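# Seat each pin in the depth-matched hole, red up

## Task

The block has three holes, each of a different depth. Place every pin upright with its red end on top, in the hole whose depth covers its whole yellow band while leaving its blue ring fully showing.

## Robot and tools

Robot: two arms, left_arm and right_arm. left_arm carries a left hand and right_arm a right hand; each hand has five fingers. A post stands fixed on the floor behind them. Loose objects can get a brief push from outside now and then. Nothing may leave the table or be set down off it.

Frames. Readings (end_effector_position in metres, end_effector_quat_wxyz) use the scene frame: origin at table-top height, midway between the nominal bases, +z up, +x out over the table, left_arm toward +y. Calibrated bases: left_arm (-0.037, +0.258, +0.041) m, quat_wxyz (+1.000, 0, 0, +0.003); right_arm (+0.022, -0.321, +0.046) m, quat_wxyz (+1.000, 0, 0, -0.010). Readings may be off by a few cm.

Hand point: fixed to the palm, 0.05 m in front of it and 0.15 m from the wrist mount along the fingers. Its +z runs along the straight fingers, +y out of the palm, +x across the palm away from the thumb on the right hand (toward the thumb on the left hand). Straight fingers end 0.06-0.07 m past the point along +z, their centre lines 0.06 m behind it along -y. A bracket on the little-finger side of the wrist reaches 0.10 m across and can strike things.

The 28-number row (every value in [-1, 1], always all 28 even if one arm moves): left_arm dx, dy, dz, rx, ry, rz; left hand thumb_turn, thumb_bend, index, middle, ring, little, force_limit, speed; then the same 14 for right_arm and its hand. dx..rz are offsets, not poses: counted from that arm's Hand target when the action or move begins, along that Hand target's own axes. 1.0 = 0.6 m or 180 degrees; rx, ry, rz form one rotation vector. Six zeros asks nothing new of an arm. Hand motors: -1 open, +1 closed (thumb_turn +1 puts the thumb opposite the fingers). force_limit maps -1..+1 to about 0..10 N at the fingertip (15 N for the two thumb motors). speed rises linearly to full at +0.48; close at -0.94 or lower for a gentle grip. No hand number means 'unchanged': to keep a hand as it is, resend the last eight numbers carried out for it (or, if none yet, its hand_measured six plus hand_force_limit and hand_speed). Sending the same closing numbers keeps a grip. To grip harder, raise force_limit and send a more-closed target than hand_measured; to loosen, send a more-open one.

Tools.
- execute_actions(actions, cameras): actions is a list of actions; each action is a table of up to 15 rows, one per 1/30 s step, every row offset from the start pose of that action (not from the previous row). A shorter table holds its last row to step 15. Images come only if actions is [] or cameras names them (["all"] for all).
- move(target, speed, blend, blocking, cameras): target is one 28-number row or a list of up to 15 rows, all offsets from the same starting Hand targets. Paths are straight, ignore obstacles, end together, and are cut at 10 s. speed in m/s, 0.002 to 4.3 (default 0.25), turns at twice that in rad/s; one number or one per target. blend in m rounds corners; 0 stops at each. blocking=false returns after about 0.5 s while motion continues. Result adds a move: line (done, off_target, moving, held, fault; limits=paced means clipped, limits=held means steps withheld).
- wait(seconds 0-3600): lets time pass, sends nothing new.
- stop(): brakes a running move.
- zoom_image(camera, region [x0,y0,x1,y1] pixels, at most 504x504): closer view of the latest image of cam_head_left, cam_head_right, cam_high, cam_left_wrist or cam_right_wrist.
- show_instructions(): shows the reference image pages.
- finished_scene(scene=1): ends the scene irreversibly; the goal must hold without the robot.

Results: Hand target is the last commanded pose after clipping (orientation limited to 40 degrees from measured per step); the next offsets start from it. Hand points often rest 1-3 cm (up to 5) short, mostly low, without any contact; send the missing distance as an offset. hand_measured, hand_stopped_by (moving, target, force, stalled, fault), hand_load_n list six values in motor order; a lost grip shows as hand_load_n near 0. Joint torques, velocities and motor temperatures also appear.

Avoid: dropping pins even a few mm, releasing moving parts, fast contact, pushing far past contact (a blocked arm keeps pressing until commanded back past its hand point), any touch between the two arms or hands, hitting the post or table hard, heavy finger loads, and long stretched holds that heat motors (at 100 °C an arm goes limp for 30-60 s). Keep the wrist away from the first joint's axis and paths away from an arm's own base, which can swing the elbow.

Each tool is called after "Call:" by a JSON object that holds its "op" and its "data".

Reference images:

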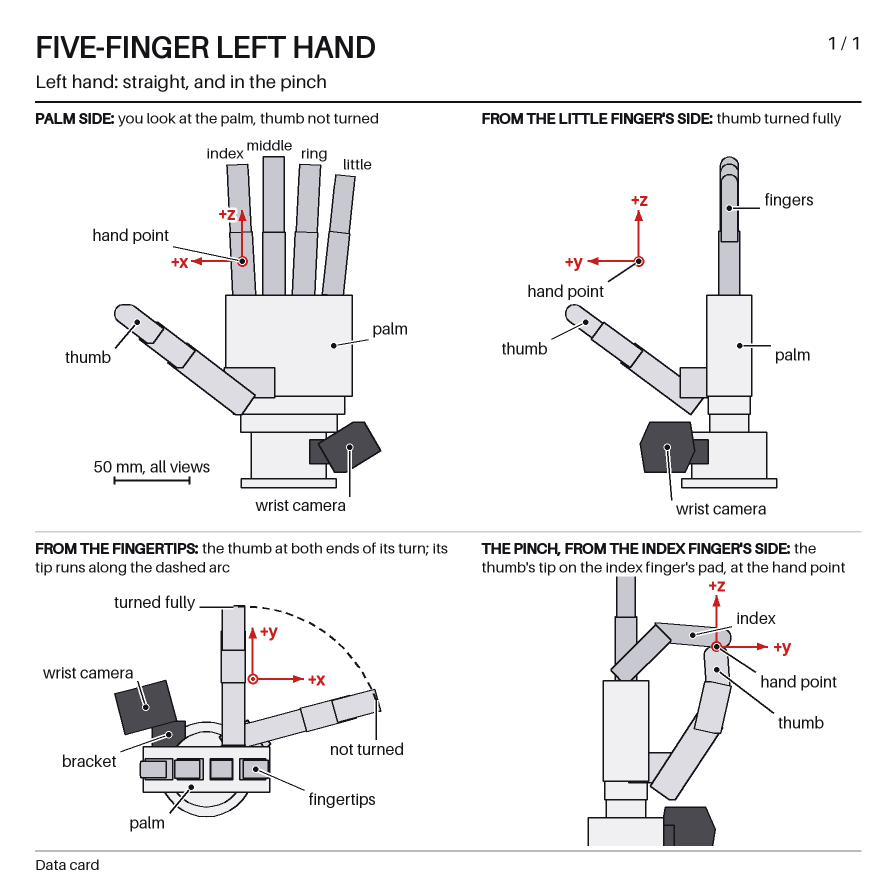

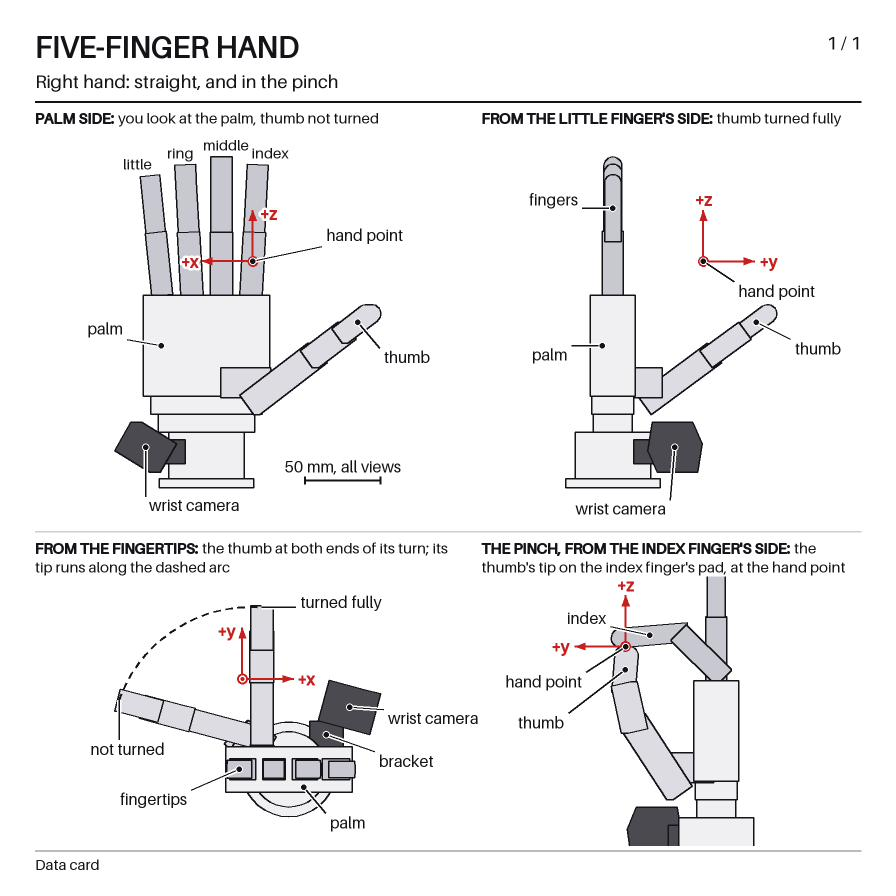

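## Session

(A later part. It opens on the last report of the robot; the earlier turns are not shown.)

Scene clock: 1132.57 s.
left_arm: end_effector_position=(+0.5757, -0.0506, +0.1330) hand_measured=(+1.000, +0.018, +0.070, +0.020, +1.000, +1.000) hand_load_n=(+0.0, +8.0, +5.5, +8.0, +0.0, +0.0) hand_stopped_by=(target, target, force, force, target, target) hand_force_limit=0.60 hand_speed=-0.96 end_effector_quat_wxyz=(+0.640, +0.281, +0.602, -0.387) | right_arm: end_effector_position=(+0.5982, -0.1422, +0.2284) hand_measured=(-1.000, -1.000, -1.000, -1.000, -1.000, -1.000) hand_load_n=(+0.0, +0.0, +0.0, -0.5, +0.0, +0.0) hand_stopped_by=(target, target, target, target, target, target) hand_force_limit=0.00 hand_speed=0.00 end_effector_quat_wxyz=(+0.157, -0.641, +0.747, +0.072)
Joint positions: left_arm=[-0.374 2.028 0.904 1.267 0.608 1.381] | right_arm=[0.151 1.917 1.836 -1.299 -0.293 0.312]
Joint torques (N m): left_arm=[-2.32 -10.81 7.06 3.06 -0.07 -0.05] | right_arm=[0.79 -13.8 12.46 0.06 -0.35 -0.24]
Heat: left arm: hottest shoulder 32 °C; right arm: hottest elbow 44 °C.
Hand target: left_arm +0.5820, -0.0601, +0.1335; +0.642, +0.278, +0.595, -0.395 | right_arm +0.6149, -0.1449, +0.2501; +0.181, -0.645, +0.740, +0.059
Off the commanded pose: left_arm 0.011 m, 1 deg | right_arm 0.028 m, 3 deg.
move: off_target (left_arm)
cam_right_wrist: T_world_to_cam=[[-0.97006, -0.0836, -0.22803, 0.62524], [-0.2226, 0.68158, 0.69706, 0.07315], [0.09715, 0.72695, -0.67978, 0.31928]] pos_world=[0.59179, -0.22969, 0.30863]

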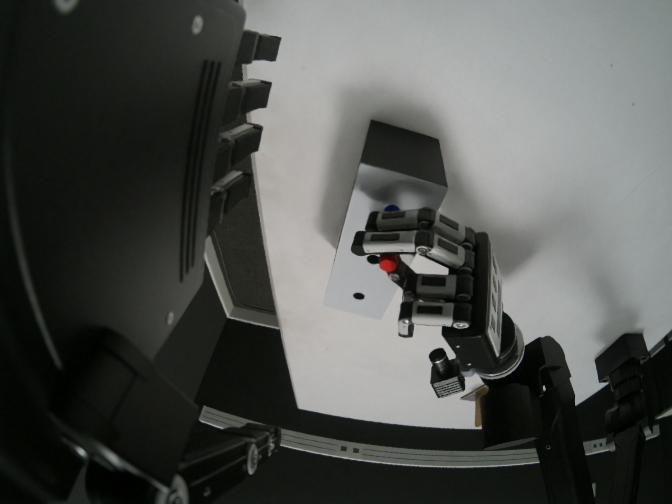

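Call:
{"op": "move", "data": {"target": [[0.0131,0.0030,-0.0008,0.003,0.003,0.003,1,0.02,0.25,0.21,1,1,0.6,-0.96,0,0,0,0,0,0,-1,-1,-1,-1,-1,-1,0,0.0]], "speed": 0.02, "cameras": ["cam_right_wrist"]}}

Call:
{"op": "zoom_image", "data": {"camera": "cam_right_wrist", "region": [372, 195, 412, 225]}}

Scene clock: 1138.73 s.
left_arm: end_effector_position=(+0.5762, -0.0522, +0.1331) hand_measured=(+1.000, +0.018, +0.070, +0.020, +1.000, +1.000) hand_load_n=(-0.5, +8.0, +4.0, +9.0, +0.0, +0.0) hand_stopped_by=(target, target, force, force, target, target) hand_force_limit=0.60 hand_speed=-0.96 end_effector_quat_wxyz=(+0.641, +0.285, +0.597, -0.389) | right_arm: end_effector_position=(+0.5982, -0.1422, +0.2284) hand_measured=(-1.000, -1.000, -1.000, -1.000, -1.000, -1.000) hand_load_n=(+0.0, +0.0, +0.0, +0.0, +0.0, +0.0) hand_stopped_by=(target, target, target, target, target, target) hand_force_limit=0.00 hand_speed=0.00 end_effector_quat_wxyz=(+0.157, -0.641, +0.747, +0.072)
Joint positions: left_arm=[-0.373 2.037 0.911 1.281 0.62 1.381] | right_arm=[0.151 1.917 1.836 -1.299 -0.293 0.312]
Joint torques (N m): left_arm=[-1.96 -10.7 7.01 2.77 0.01 0.12] | right_arm=[0.85 -13.86 12.57 0.06 -0.36 -0.24]
Heat: left arm: hottest shoulder 32 °C; right arm: hottest elbow 44 °C.
Hand target: left_arm +0.5831, -0.0601, +0.1255; +0.640, +0.286, +0.595, -0.393 | right_arm +0.6149, -0.1449, +0.2501; +0.181, -0.645, +0.740, +0.059
Off the commanded pose: left_arm 0.013 m, 1 deg | right_arm 0.028 m, 3 deg.
move: off_target (left_arm)
cam_right_wrist: T_world_to_cam=[[-0.97006, -0.0836, -0.22803, 0.62524], [-0.2226, 0.68158, 0.69706, 0.07315], [0.09715, 0.72695, -0.67978, 0.31928]] pos_world=[0.59179, -0.22969, 0.30863]

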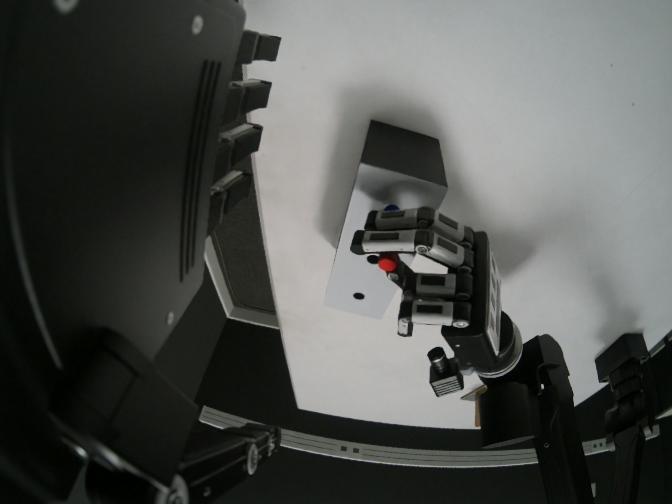

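Scaled by 12.600 from the camera's image (finer frame: 960x720).

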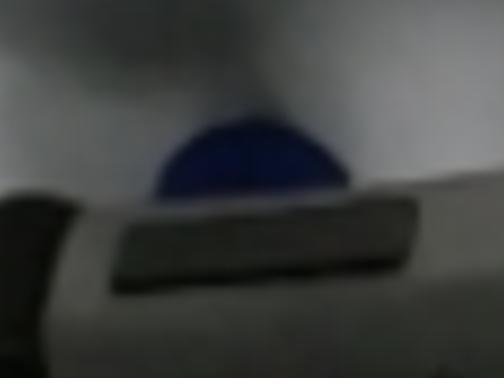

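Call:
{"op": "move", "data": {"target": [[-0.0196,-0.0063,-0.0001,0,0,0,1,0.02,0.25,0.21,1,1,0.6,-0.96,0,0,0,0,0,0,-1,-1,-1,-1,-1,-1,0,0.0],[-0.0196,-0.0063,-0.0001,0,0,0,1,0.02,0.0,-0.04,1,1,0.6,-0.94,0,0,0,0,0,0,-1,-1,-1,-1,-1,-1,0,0.0],[-0.0196,-0.0063,-0.0001,0,0,0,1,0.02,-0.12,-0.16,1,1,0.6,-0.9,0,0,0,0,0,0,-1,-1,-1,-1,-1,-1,0,0.0]], "speed": 0.02, "cameras": ["cam_right_wrist"]}}

Call:
{"op": "zoom_image", "data": {"camera": "cam_right_wrist", "region": [340, 190, 480, 290]}}

Scene clock: 1144.97 s.
left_arm: end_effector_position=(+0.5770, -0.0513, +0.1315) hand_measured=(+1.000, +0.020, -0.120, -0.160, +1.000, +1.000) hand_load_n=(-0.5, +1.0, -0.5, +0.0, +0.0, +0.0) hand_stopped_by=(target, target, target, target, target, target) hand_force_limit=0.60 hand_speed=-0.90 end_effector_quat_wxyz=(+0.640, +0.283, +0.600, -0.388) | right_arm: end_effector_position=(+0.5982, -0.1422, +0.2284) hand_measured=(-1.000, -1.000, -1.000, -1.000, -1.000, -1.000) hand_load_n=(+0.0, +0.0, +0.0, +0.0, +0.0, +0.0) hand_stopped_by=(target, target, target, target, target, target) hand_force_limit=0.00 hand_speed=0.00 end_effector_quat_wxyz=(+0.157, -0.641, +0.747, +0.072)
Joint positions: left_arm=[-0.373 2.037 0.911 1.275 0.614 1.381] | right_arm=[0.151 1.917 1.836 -1.299 -0.293 0.312]
Joint torques (N m): left_arm=[-2.55 -13.16 6.2 1.89 -0.04 0.07] | right_arm=[1.08 -13.92 12.56 0.08 -0.36 -0.23]
Motor temperatures (°C): left_arm=[28 33 28 24 21 20] | right_arm=[22 31 45 23 24 23]
Heat: left arm: hottest shoulder 33 °C; right arm: hottest elbow 45 °C.
Hand target: left_arm +0.5801, -0.0601, +0.1375; +0.640, +0.286, +0.595, -0.393 | right_arm +0.6149, -0.1449, +0.2501; +0.181, -0.645, +0.740, +0.059
Off the commanded pose: left_arm 0.011 m, 1 deg | right_arm 0.028 m, 3 deg.
move: off_target (left_arm); target 3's new numbers were sent with left_arm's hand 0.011 m and 1 deg from that target
cam_right_wrist: T_world_to_cam=[[-0.97006, -0.0836, -0.22803, 0.62524], [-0.2226, 0.68158, 0.69706, 0.07315], [0.09715, 0.72695, -0.67978, 0.31928]] pos_world=[0.59179, -0.22969, 0.30863]

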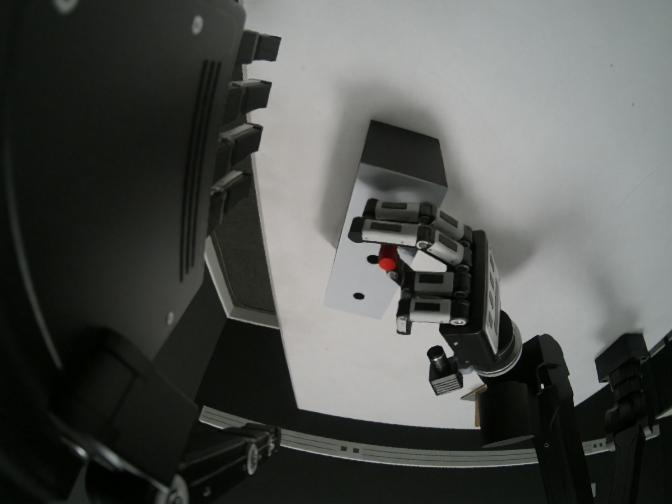

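Scaled by 3.600 from the camera's image (finer frame: 960x720).

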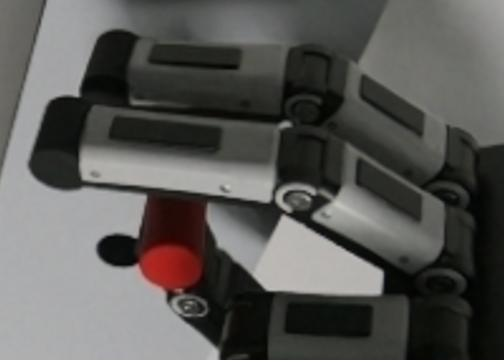

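Call:
{"op": "move", "data": {"target": [[-0.0491,-0.0163,-0.0007,0,0,0,1,0.02,-0.12,-0.16,1,1,0.6,-0.9,0,0,0,0,0,0,-1,-1,-1,-1,-1,-1,0,0.0],[-0.0984,-0.0175,0.0050,0,0,0,1,0.02,-0.12,-0.16,1,1,0.6,-0.9,0,0,0,0,0,0,-1,-1,-1,-1,-1,-1,0,0.0],[-0.1970,-0.0277,0.0178,0,0,0,1,0.02,-0.12,-0.16,1,1,0.6,-0.9,0,0,0,0,0,0,-1,-1,-1,-1,-1,-1,0,0.0]], "speed": 0.04, "blend": 0.005, "cameras": ["cam_right_wrist", "cam_left_wrist"]}}

Call:
{"op": "zoom_image", "data": {"camera": "cam_right_wrist", "region": [370, 195, 420, 275]}}

Call:
{"op": "zoom_image", "data": {"camera": "cam_right_wrist", "region": [375, 195, 410, 220]}}

Scene clock: 1149.60 s.
left_arm: end_effector_position=(+0.5698, -0.0497, +0.2315) hand_measured=(+1.000, +0.020, -0.120, -0.160, +1.000, +1.000) hand_load_n=(+0.0, +0.0, +0.0, +0.0, +0.0, +0.0) hand_stopped_by=(target, target, target, target, target, target) hand_force_limit=0.60 hand_speed=-0.90 end_effector_quat_wxyz=(+0.628, +0.280, +0.611, -0.392) | right_arm: end_effector_position=(+0.5982, -0.1422, +0.2284) hand_measured=(-1.000, -1.000, -1.000, -1.000, -1.000, -1.000) hand_load_n=(+0.0, +0.0, +0.0, +0.0, +0.0, +0.0) hand_stopped_by=(target, target, target, target, target, target) hand_force_limit=0.00 hand_speed=0.00 end_effector_quat_wxyz=(+0.157, -0.641, +0.747, +0.072)
Joint positions: left_arm=[-0.373 1.759 0.904 0.974 0.618 1.373] | right_arm=[0.151 1.917 1.836 -1.299 -0.293 0.312]
Joint torques (N m): left_arm=[-2.61 -13.1 8.85 2.04 -0.02 0.13] | right_arm=[0.73 -13.98 12.56 0.08 -0.36 -0.25]
Heat: left arm: hottest shoulder 33 °C; right arm: hottest elbow 45 °C.
Hand target: left_arm +0.5737, -0.0585, +0.2571; +0.640, +0.286, +0.595, -0.393 | right_arm +0.6149, -0.1449, +0.2501; +0.181, -0.645, +0.740, +0.059
Off the commanded pose: left_arm 0.027 m, 2 deg | right_arm 0.028 m, 3 deg.
move: off_target (left_arm)
cam_left_wrist: T_world_to_cam=[[-0.79751, -0.57283, -0.18931, 0.47554], [-0.10447, 0.44017, -0.89182, 0.28532], [0.59419, -0.69146, -0.41088, -0.16046]] pos_world=[0.5044, 0.03586, 0.27854]
cam_right_wrist: T_world_to_cam=[[-0.97006, -0.0836, -0.22803, 0.62524], [-0.2226, 0.68158, 0.69706, 0.07315], [0.09715, 0.72695, -0.67978, 0.31928]] pos_world=[0.59179, -0.22969, 0.30863]
Images, in order (width x height): cam_left_wrist 672x504, cam_right_wrist 672x504.

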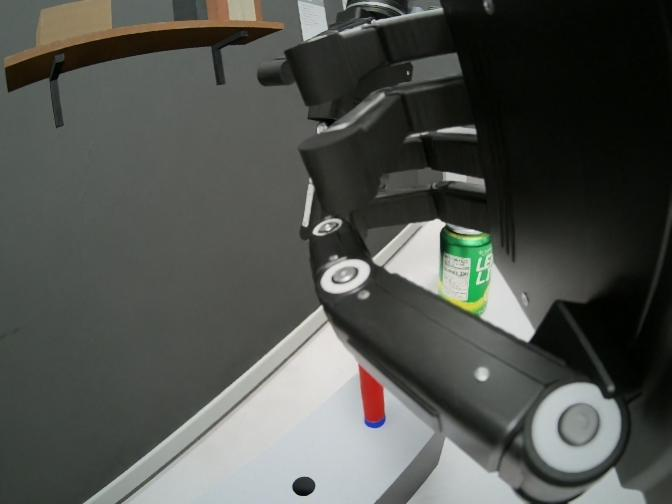

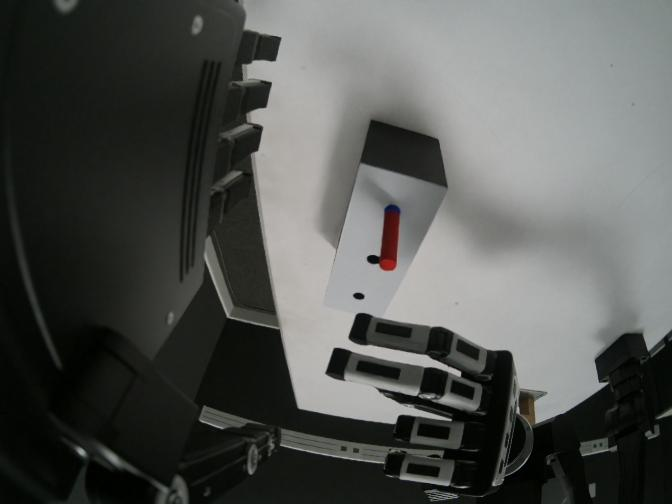

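Scaled by 6.300 from the camera's image (finer frame: 960x720).

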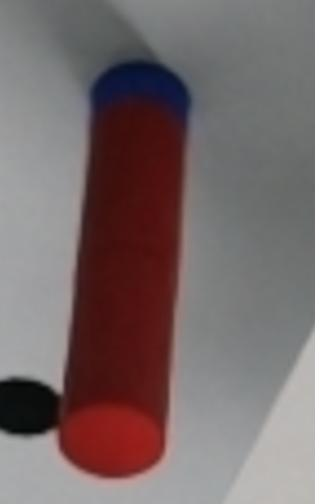

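Scaled by 14.400 from the camera's image (finer frame: 960x720).

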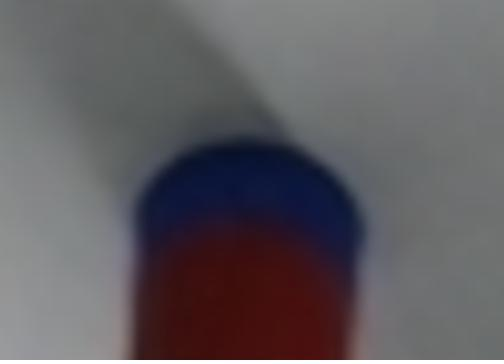

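Call:
{"op": "move", "data": {"target": [[-0.1228,-0.04,-0.4181,-0.209,0.177,-0.1253,1,0.02,-0.12,-0.16,1,1,0.6,-0.9,0,0,0,0,0,0,-1,-1,-1,-1,-1,-1,0,0.0],[-0.0205,-0.0123,-0.9083,-0.4181,0.3539,-0.2506,1,0.02,-1,-1,1,1,0.6,-0.5,0,0,0,0,0,0,-1,-1,-1,-1,-1,-1,0,0.0]], "speed": 0.2, "blend": 0.03, "cameras": ["all"]}}

Scene clock: 1172.50 s.
left_arm: end_effector_position=(+0.2602, +0.3867, +0.1819) hand_measured=(+1.000, +0.020, -1.000, -1.000, +1.000, +1.000) hand_load_n=(+0.0, +0.0, +0.0, +0.0, +0.0, +0.0) hand_stopped_by=(target, target, target, target, target, target) hand_force_limit=0.60 hand_speed=-0.50 end_effector_quat_wxyz=(+0.102, -0.211, +0.972, +0.022) | right_arm: end_effector_position=(+0.5982, -0.1422, +0.2284) hand_measured=(-1.000, -1.000, -1.000, -1.000, -1.000, -1.000) hand_load_n=(+0.0, +0.0, +0.0, +0.0, +0.0, +0.5) hand_stopped_by=(target, target, target, target, target, target) hand_force_limit=0.00 hand_speed=0.00 end_effector_quat_wxyz=(+0.157, -0.641, +0.747, +0.072)
Joint positions: left_arm=[0.215 1.167 0.915 -1.113 -0.043 1.37] | right_arm=[0.151 1.917 1.836 -1.299 -0.293 0.312]
Joint torques (N m): left_arm=[-0.67 -4.95 12.29 0.9 -0.19 0.19] | right_arm=[0.67 -13.74 12.52 0.05 -0.36 -0.23]
Heat: left arm: hottest shoulder 32 °C; right arm: hottest elbow 45 °C.
Hand target: left_arm +0.2755, +0.3943, +0.1996; +0.119, -0.206, +0.971, +0.025 | right_arm +0.6149, -0.1449, +0.2501; +0.181, -0.645, +0.740, +0.059
Off the commanded pose: left_arm 0.025 m, 2 deg | right_arm 0.028 m, 3 deg.
move: off_target (left_arm); target 2's new numbers were sent with left_arm's hand 0.025 m and 2 deg from that target
cam_left_wrist: T_world_to_cam=[[0.11513, -0.98962, -0.08601, 0.3741], [-0.93469, -0.13724, 0.3279, 0.23415], [-0.3363, 0.04264, -0.94079, 0.35948]] pos_world=[0.29668, 0.38703, 0.29359]
cam_right_wrist: T_world_to_cam=[[-0.97006, -0.0836, -0.22803, 0.62524], [-0.2226, 0.68158, 0.69706, 0.07315], [0.09715, 0.72695, -0.67978, 0.31928]] pos_world=[0.59179, -0.22969, 0.30863]

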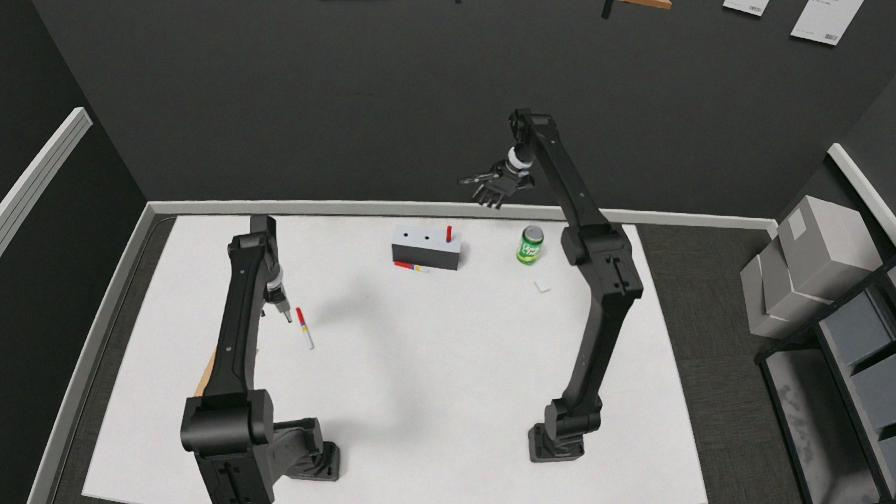

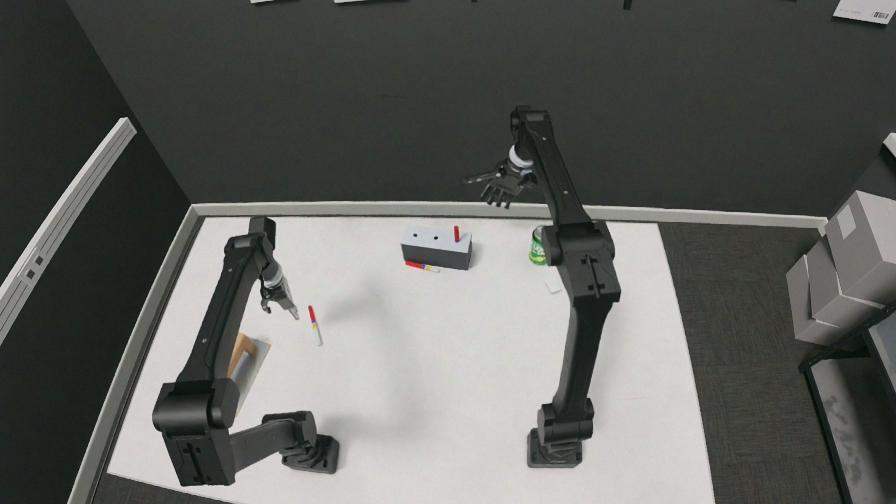

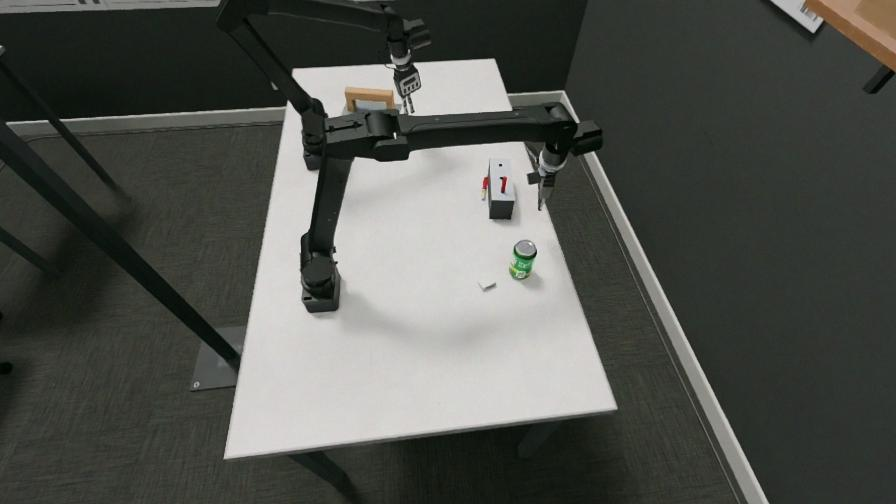

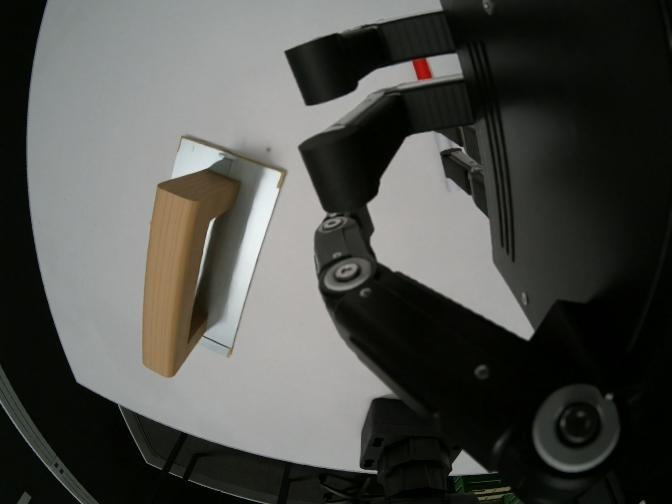

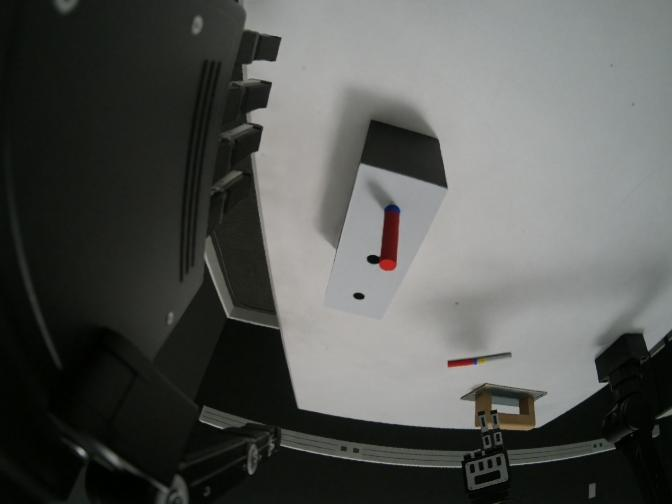

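Call:
{"op": "zoom_image", "data": {"camera": "cam_head_right", "region": [240, 240, 360, 360]}}

Call:
{"op": "zoom_image", "data": {"camera": "cam_right_wrist", "region": [420, 330, 560, 470]}}

Call:
{"op": "zoom_image", "data": {"camera": "cam_high", "region": [360, 50, 460, 130]}}

Scaled by 4.200 from the camera's image (finer frame: 1280x720).

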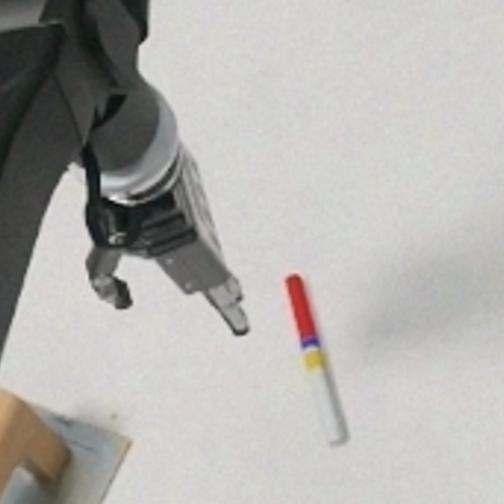

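Scaled by 3.600 from the camera's image (finer frame: 960x720).

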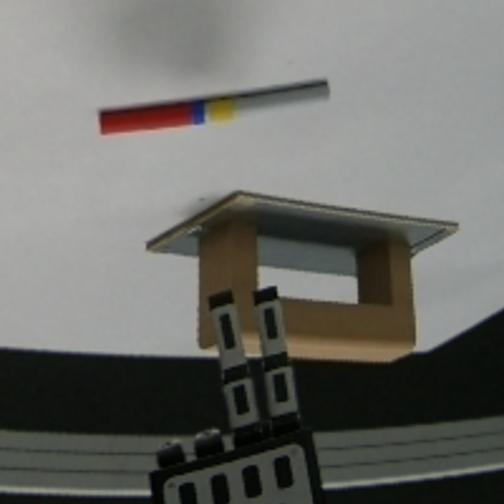

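Scaled by 5.040 from the camera's image (finer frame: 1280x720).

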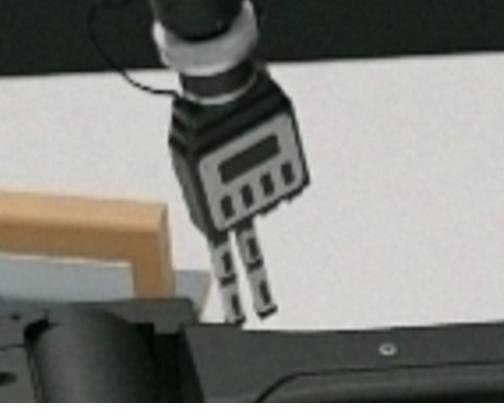

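Call:
{"op": "move", "data": {"target": [[-0.0202,0.0124,0.1682,0,0,0,1,0.02,-1,-1,1,1,0.6,-0.5,0,0,0,0,0,0,-1,-1,-1,-1,-1,-1,0,0.0]], "speed": 0.06, "cameras": ["cam_head_right", "cam_head_left", "cam_right_wrist", "cam_left_wrist"]}}

Call:
{"op": "zoom_image", "data": {"camera": "cam_head_right", "region": [270, 270, 350, 350]}}

Call:
{"op": "zoom_image", "data": {"camera": "cam_right_wrist", "region": [420, 330, 520, 430]}}

Scene clock: 1178.27 s.
left_arm: end_effector_position=(+0.3027, +0.4084, +0.1070) hand_measured=(+1.000, +0.020, -1.000, -1.000, +1.000, +1.000) hand_load_n=(+0.0, +0.0, +0.0, +0.5, +0.0, +0.0) hand_stopped_by=(target, target, target, target, target, target) hand_force_limit=0.60 hand_speed=-0.50 end_effector_quat_wxyz=(+0.114, -0.208, +0.971, +0.023) | right_arm: end_effector_position=(+0.5982, -0.1422, +0.2284) hand_measured=(-1.000, -1.000, -1.000, -1.000, -1.000, -1.000) hand_load_n=(+0.0, +0.0, +0.0, +0.0, +0.0, +0.0) hand_stopped_by=(target, target, target, target, target, target) hand_force_limit=0.00 hand_speed=0.00 end_effector_quat_wxyz=(+0.157, -0.641, +0.747, +0.072)
Joint positions: left_arm=[0.247 1.358 0.866 -0.848 -0.035 1.407] | right_arm=[0.151 1.917 1.836 -1.299 -0.293 0.312]
Joint torques (N m): left_arm=[-1.08 -6.36 7.27 1.89 -0.08 0.2] | right_arm=[0.85 -13.92 12.49 0.09 -0.36 -0.24]
Heat: left arm: hottest shoulder 32 °C; right arm: hottest elbow 46 °C.
Hand target: left_arm +0.3056, +0.4157, +0.1046; +0.119, -0.206, +0.971, +0.025 | right_arm +0.6149, -0.1449, +0.2501; +0.181, -0.645, +0.740, +0.059
Off the commanded pose: left_arm 0.008 m, 1 deg | right_arm 0.028 m, 3 deg.
move: done
cam_left_wrist: T_world_to_cam=[[0.11192, -0.98968, -0.08953, 0.38561], [-0.94297, -0.13419, 0.30463, 0.30517], [-0.3135, 0.05033, -0.94825, 0.29308]] pos_world=[0.33649, 0.40783, 0.21947]
cam_right_wrist: T_world_to_cam=[[-0.97006, -0.0836, -0.22803, 0.62524], [-0.2226, 0.68158, 0.69706, 0.07315], [0.09715, 0.72695, -0.67978, 0.31928]] pos_world=[0.59179, -0.22969, 0.30863]
Images, in order (width x height): cam_head_left 896x504, cam_head_right 896x504, cam_left_wrist 672x504, cam_right_wrist 672x504.

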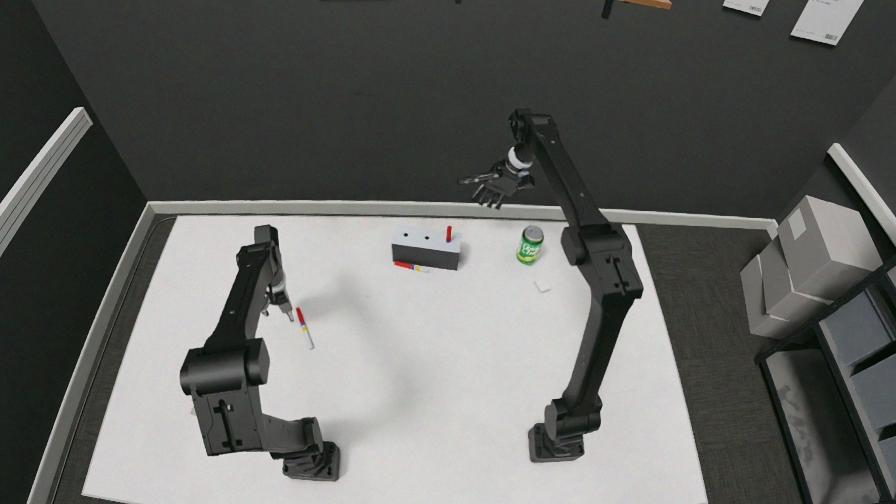

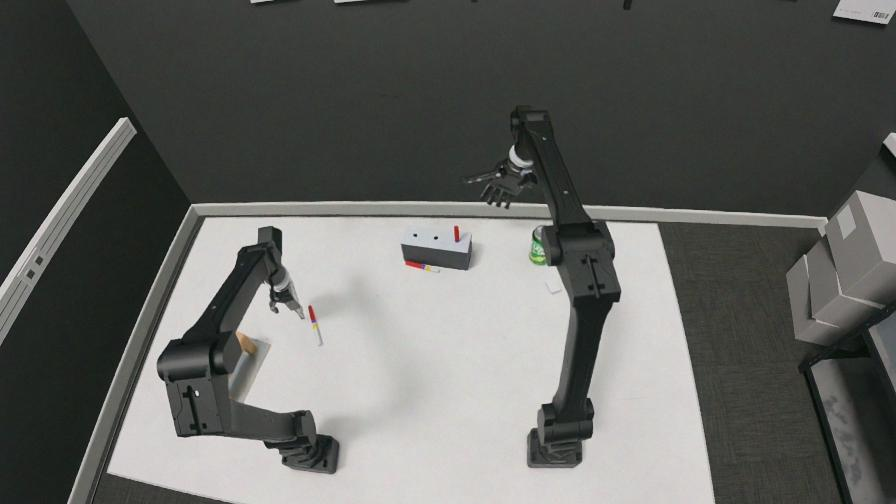

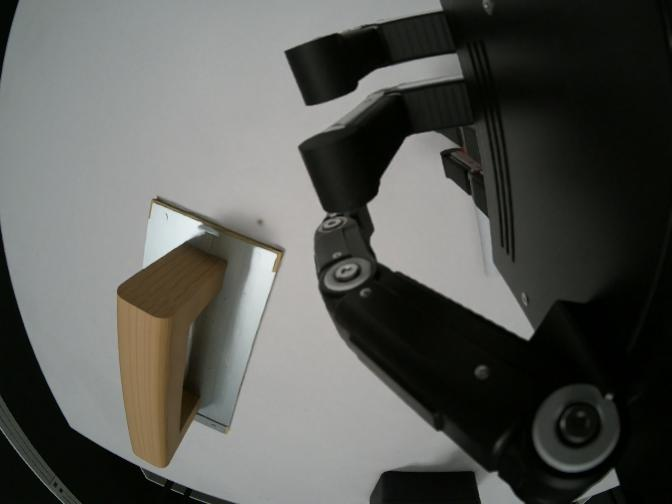

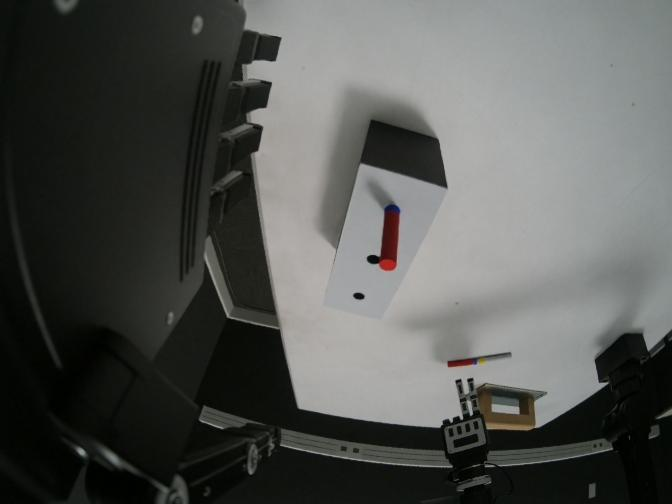

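Scaled by 6.300 from the camera's image (finer frame: 1280x720).

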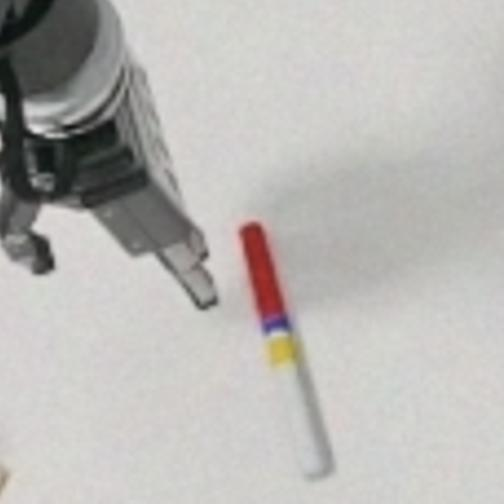

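Scaled by 5.040 from the camera's image (finer frame: 960x720).

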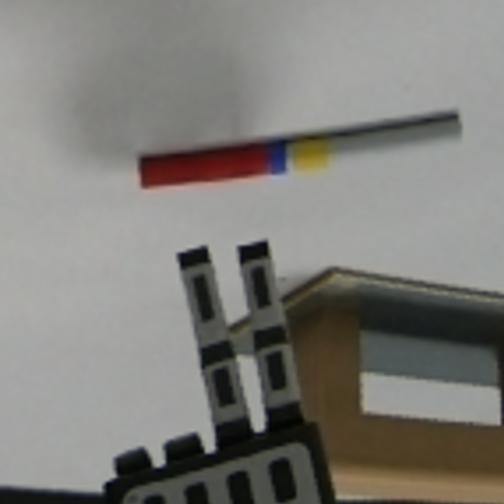

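Call:
{"op": "zoom_image", "data": {"camera": "cam_head_left", "region": [250, 270, 330, 350]}}

Scaled by 6.300 from the camera's image (finer frame: 1280x720).

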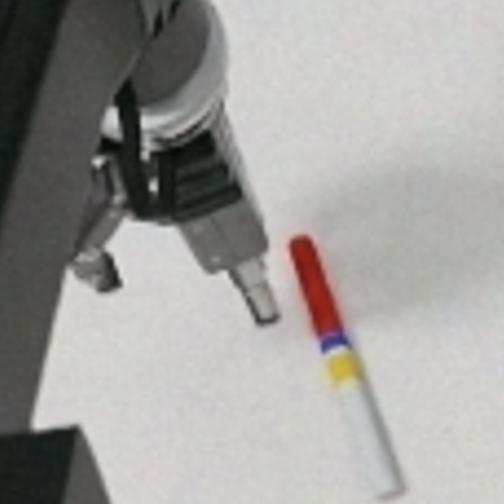

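Call:
{"op": "move", "data": {"target": [[0.0343,0.0005,0.0481,0,0,0,1,0.02,-1,-1,1,1,0.6,-0.5,0,0,0,0,0,0,-1,-1,-1,-1,-1,-1,0,0.0]], "speed": 0.04, "cameras": ["cam_head_right", "cam_head_left", "cam_right_wrist"]}}

Call:
{"op": "zoom_image", "data": {"camera": "cam_head_right", "region": [270, 270, 350, 350]}}

Call:
{"op": "zoom_image", "data": {"camera": "cam_right_wrist", "region": [420, 330, 520, 430]}}

Scene clock: 1182.23 s.
left_arm: end_effector_position=(+0.2908, +0.4053, +0.0746) hand_measured=(+1.000, +0.020, -1.000, -1.000, +1.000, +1.000) hand_load_n=(+0.0, +0.0, +0.0, +0.0, +0.0, +0.0) hand_stopped_by=(target, target, target, target, target, target) hand_force_limit=0.60 hand_speed=-0.50 end_effector_quat_wxyz=(+0.116, -0.208, +0.971, +0.023) | right_arm: end_effector_position=(+0.5982, -0.1422, +0.2284) hand_measured=(-1.000, -1.000, -1.000, -1.000, -1.000, -1.000) hand_load_n=(+0.0, +0.0, +0.0, +0.0, +0.0, +0.0) hand_stopped_by=(target, target, target, target, target, target) hand_force_limit=0.00 hand_speed=0.00 end_effector_quat_wxyz=(+0.157, -0.641, +0.747, +0.072)
Joint positions: left_arm=[0.247 1.374 0.783 -0.745 -0.035 1.407] | right_arm=[0.151 1.917 1.836 -1.299 -0.293 0.312]
Joint torques (N m): left_arm=[-0.97 -6.18 6.9 1.85 -0.11 0.19] | right_arm=[0.85 -13.74 12.53 0.12 -0.35 -0.23]
Heat: left arm: hottest shoulder 32 °C; right arm: hottest elbow 46 °C.
Hand target: left_arm +0.2936, +0.4107, +0.0716; +0.119, -0.206, +0.971, +0.025 | right_arm +0.6149, -0.1449, +0.2501; +0.181, -0.645, +0.740, +0.059
Off the commanded pose: left_arm 0.007 m, 1 deg | right_arm 0.028 m, 3 deg.
move: done
cam_right_wrist: T_world_to_cam=[[-0.97006, -0.0836, -0.22803, 0.62524], [-0.2226, 0.68158, 0.69706, 0.07315], [0.09715, 0.72695, -0.67978, 0.31928]] pos_world=[0.59179, -0.22969, 0.30863]
Images, in order (width x height): cam_head_left 896x504, cam_head_right 896x504, cam_right_wrist 672x504.

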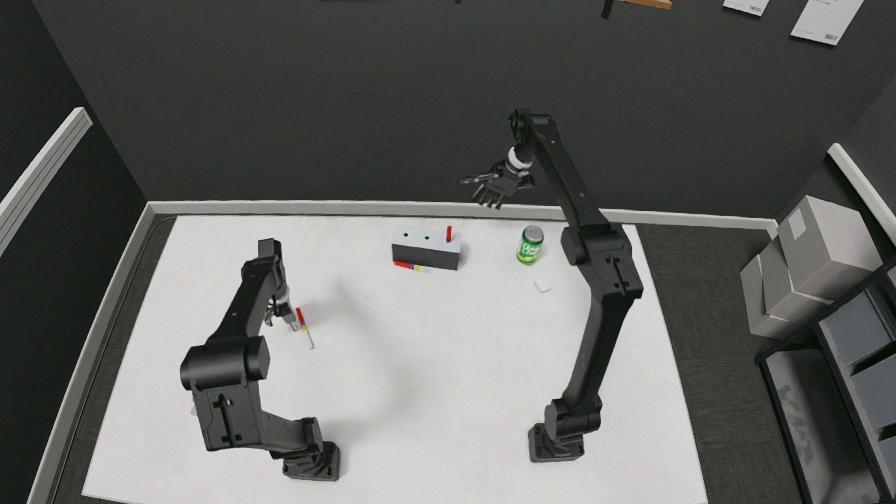

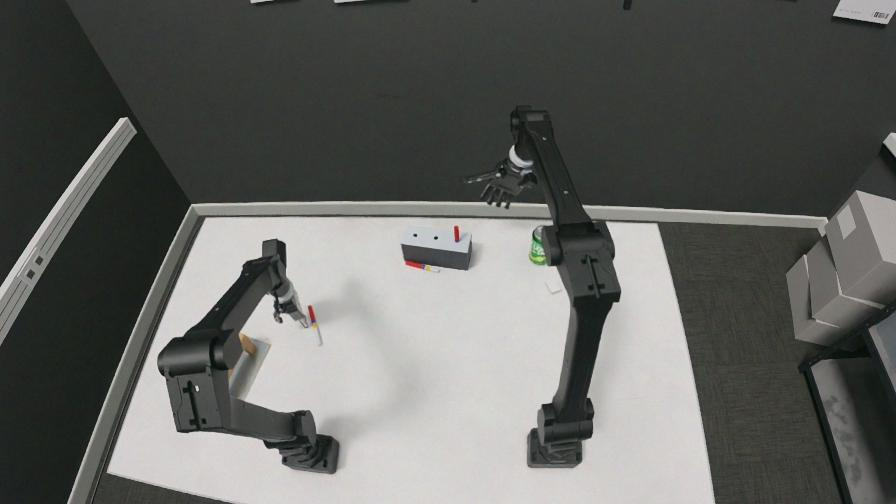

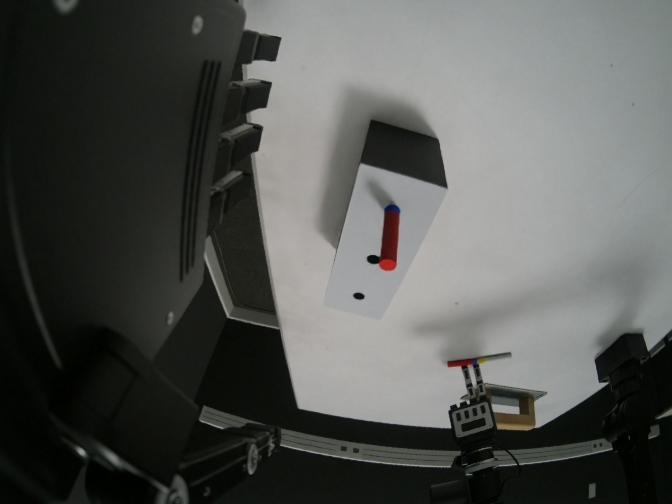

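Scaled by 6.300 from the camera's image (finer frame: 1280x720).

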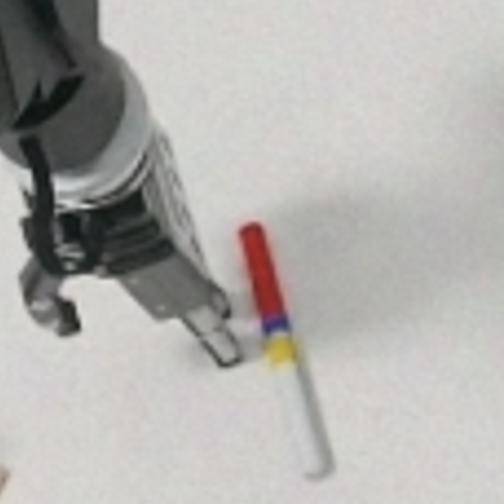

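Scaled by 5.040 from the camera's image (finer frame: 960x720).

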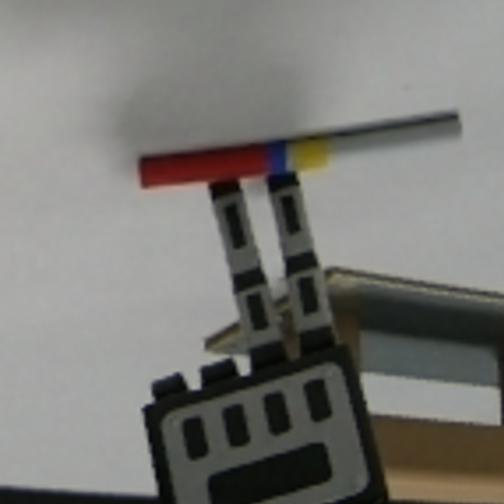

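Call:
{"op": "move", "data": {"target": [[0.0255,-0.0005,-0.0012,0,0,0,1,0.02,-1,-1,1,1,0.6,-0.5,0,0,0,0,0,0,-1,-1,-1,-1,-1,-1,0,0.0],[0.0234,-0.1006,-0.0007,0,0,0,1,0.02,-1,-1,1,1,0.6,-0.5,0,0,0,0,0,0,-1,-1,-1,-1,-1,-1,0,0.0]], "speed": 0.04, "cameras": ["cam_head_right", "cam_head_left", "cam_right_wrist"]}}

Call:
{"op": "zoom_image", "data": {"camera": "cam_head_right", "region": [270, 270, 350, 350]}}

Call:
{"op": "zoom_image", "data": {"camera": "cam_right_wrist", "region": [420, 330, 520, 430]}}

Scene clock: 1186.30 s.
left_arm: end_effector_position=(+0.2958, +0.3653, +0.0738) hand_measured=(+1.000, +0.020, -1.000, -1.000, +1.000, +1.000) hand_load_n=(+0.0, +0.0, -4.5, +0.0, +0.0, +0.0) hand_stopped_by=(target, target, target, target, target, target) hand_force_limit=0.60 hand_speed=-0.50 end_effector_quat_wxyz=(+0.126, -0.206, +0.970, +0.037) | right_arm: end_effector_position=(+0.5982, -0.1422, +0.2284) hand_measured=(-1.000, -1.000, -1.000, -1.000, -1.000, -1.000) hand_load_n=(+0.0, +0.0, +0.0, +0.0, +0.0, +0.0) hand_stopped_by=(target, target, target, target, target, target) hand_force_limit=0.00 hand_speed=0.00 end_effector_quat_wxyz=(+0.157, -0.641, +0.747, +0.072)
Joint positions: left_arm=[0.114 1.361 0.76 -0.724 -0.096 1.284] | right_arm=[0.151 1.917 1.836 -1.299 -0.293 0.312]
Joint torques (N m): left_arm=[-4.19 -4.48 8.76 0.98 0.4 -0.23] | right_arm=[0.79 -13.68 12.59 0.03 -0.34 -0.26]
Heat: left arm: hottest shoulder 32 °C; right arm: hottest elbow 46 °C.
Hand target: left_arm +0.3056, +0.3500, +0.0687; +0.119, -0.206, +0.971, +0.025 | right_arm +0.6149, -0.1449, +0.2501; +0.181, -0.645, +0.740, +0.059
Off the commanded pose: left_arm 0.019 m, 2 deg | right_arm 0.028 m, 3 deg.
move: off_target (left_arm)
cam_right_wrist: T_world_to_cam=[[-0.97006, -0.0836, -0.22803, 0.62524], [-0.2226, 0.68158, 0.69706, 0.07315], [0.09715, 0.72695, -0.67978, 0.31928]] pos_world=[0.59179, -0.22969, 0.30863]
Images, in order (width x height): cam_head_left 896x504, cam_head_right 896x504, cam_right_wrist 672x504.

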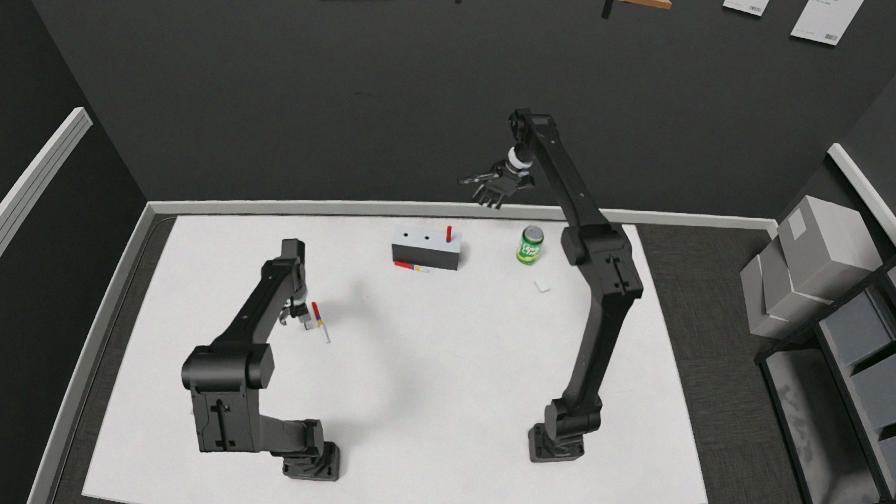

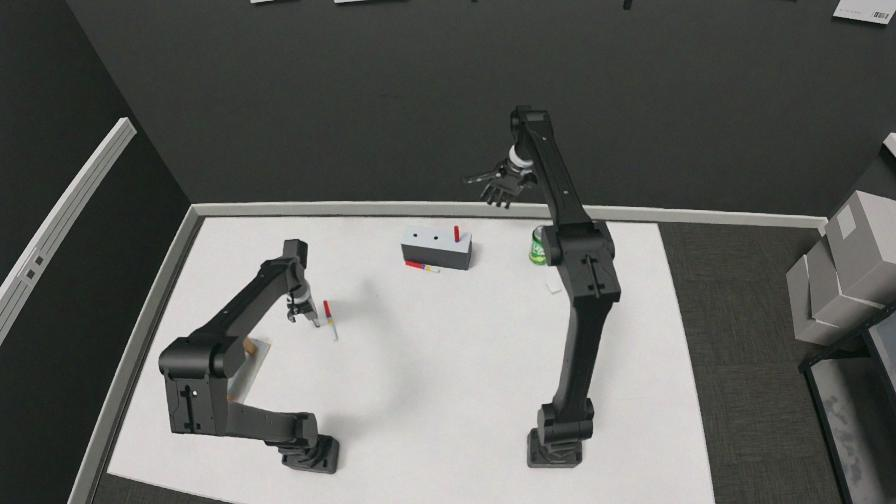

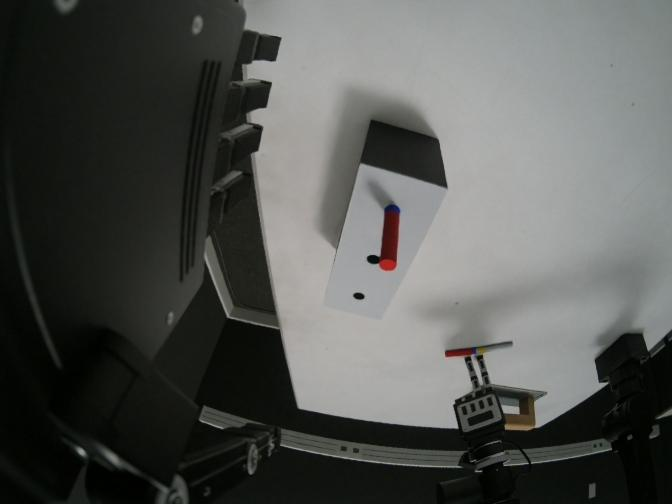

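Scaled by 6.300 from the camera's image (finer frame: 1280x720).

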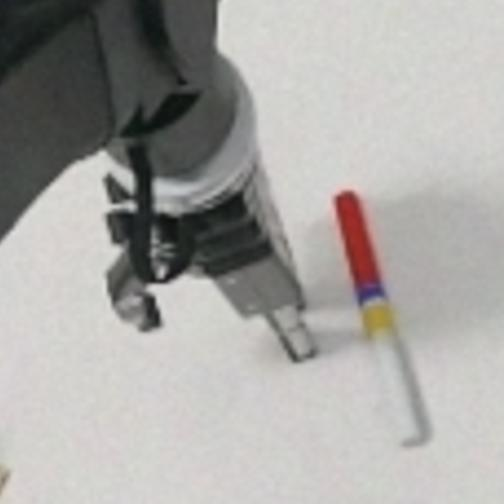

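Scaled by 5.040 from the camera's image (finer frame: 960x720).

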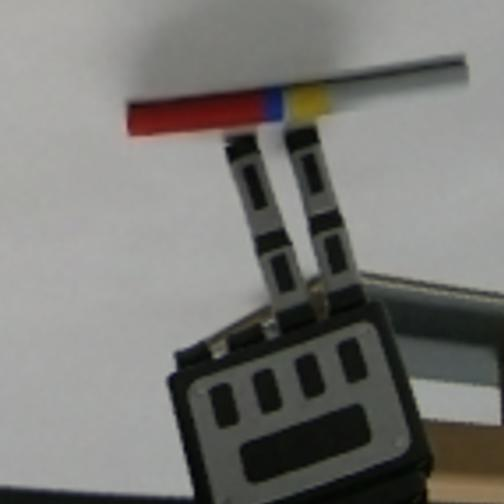

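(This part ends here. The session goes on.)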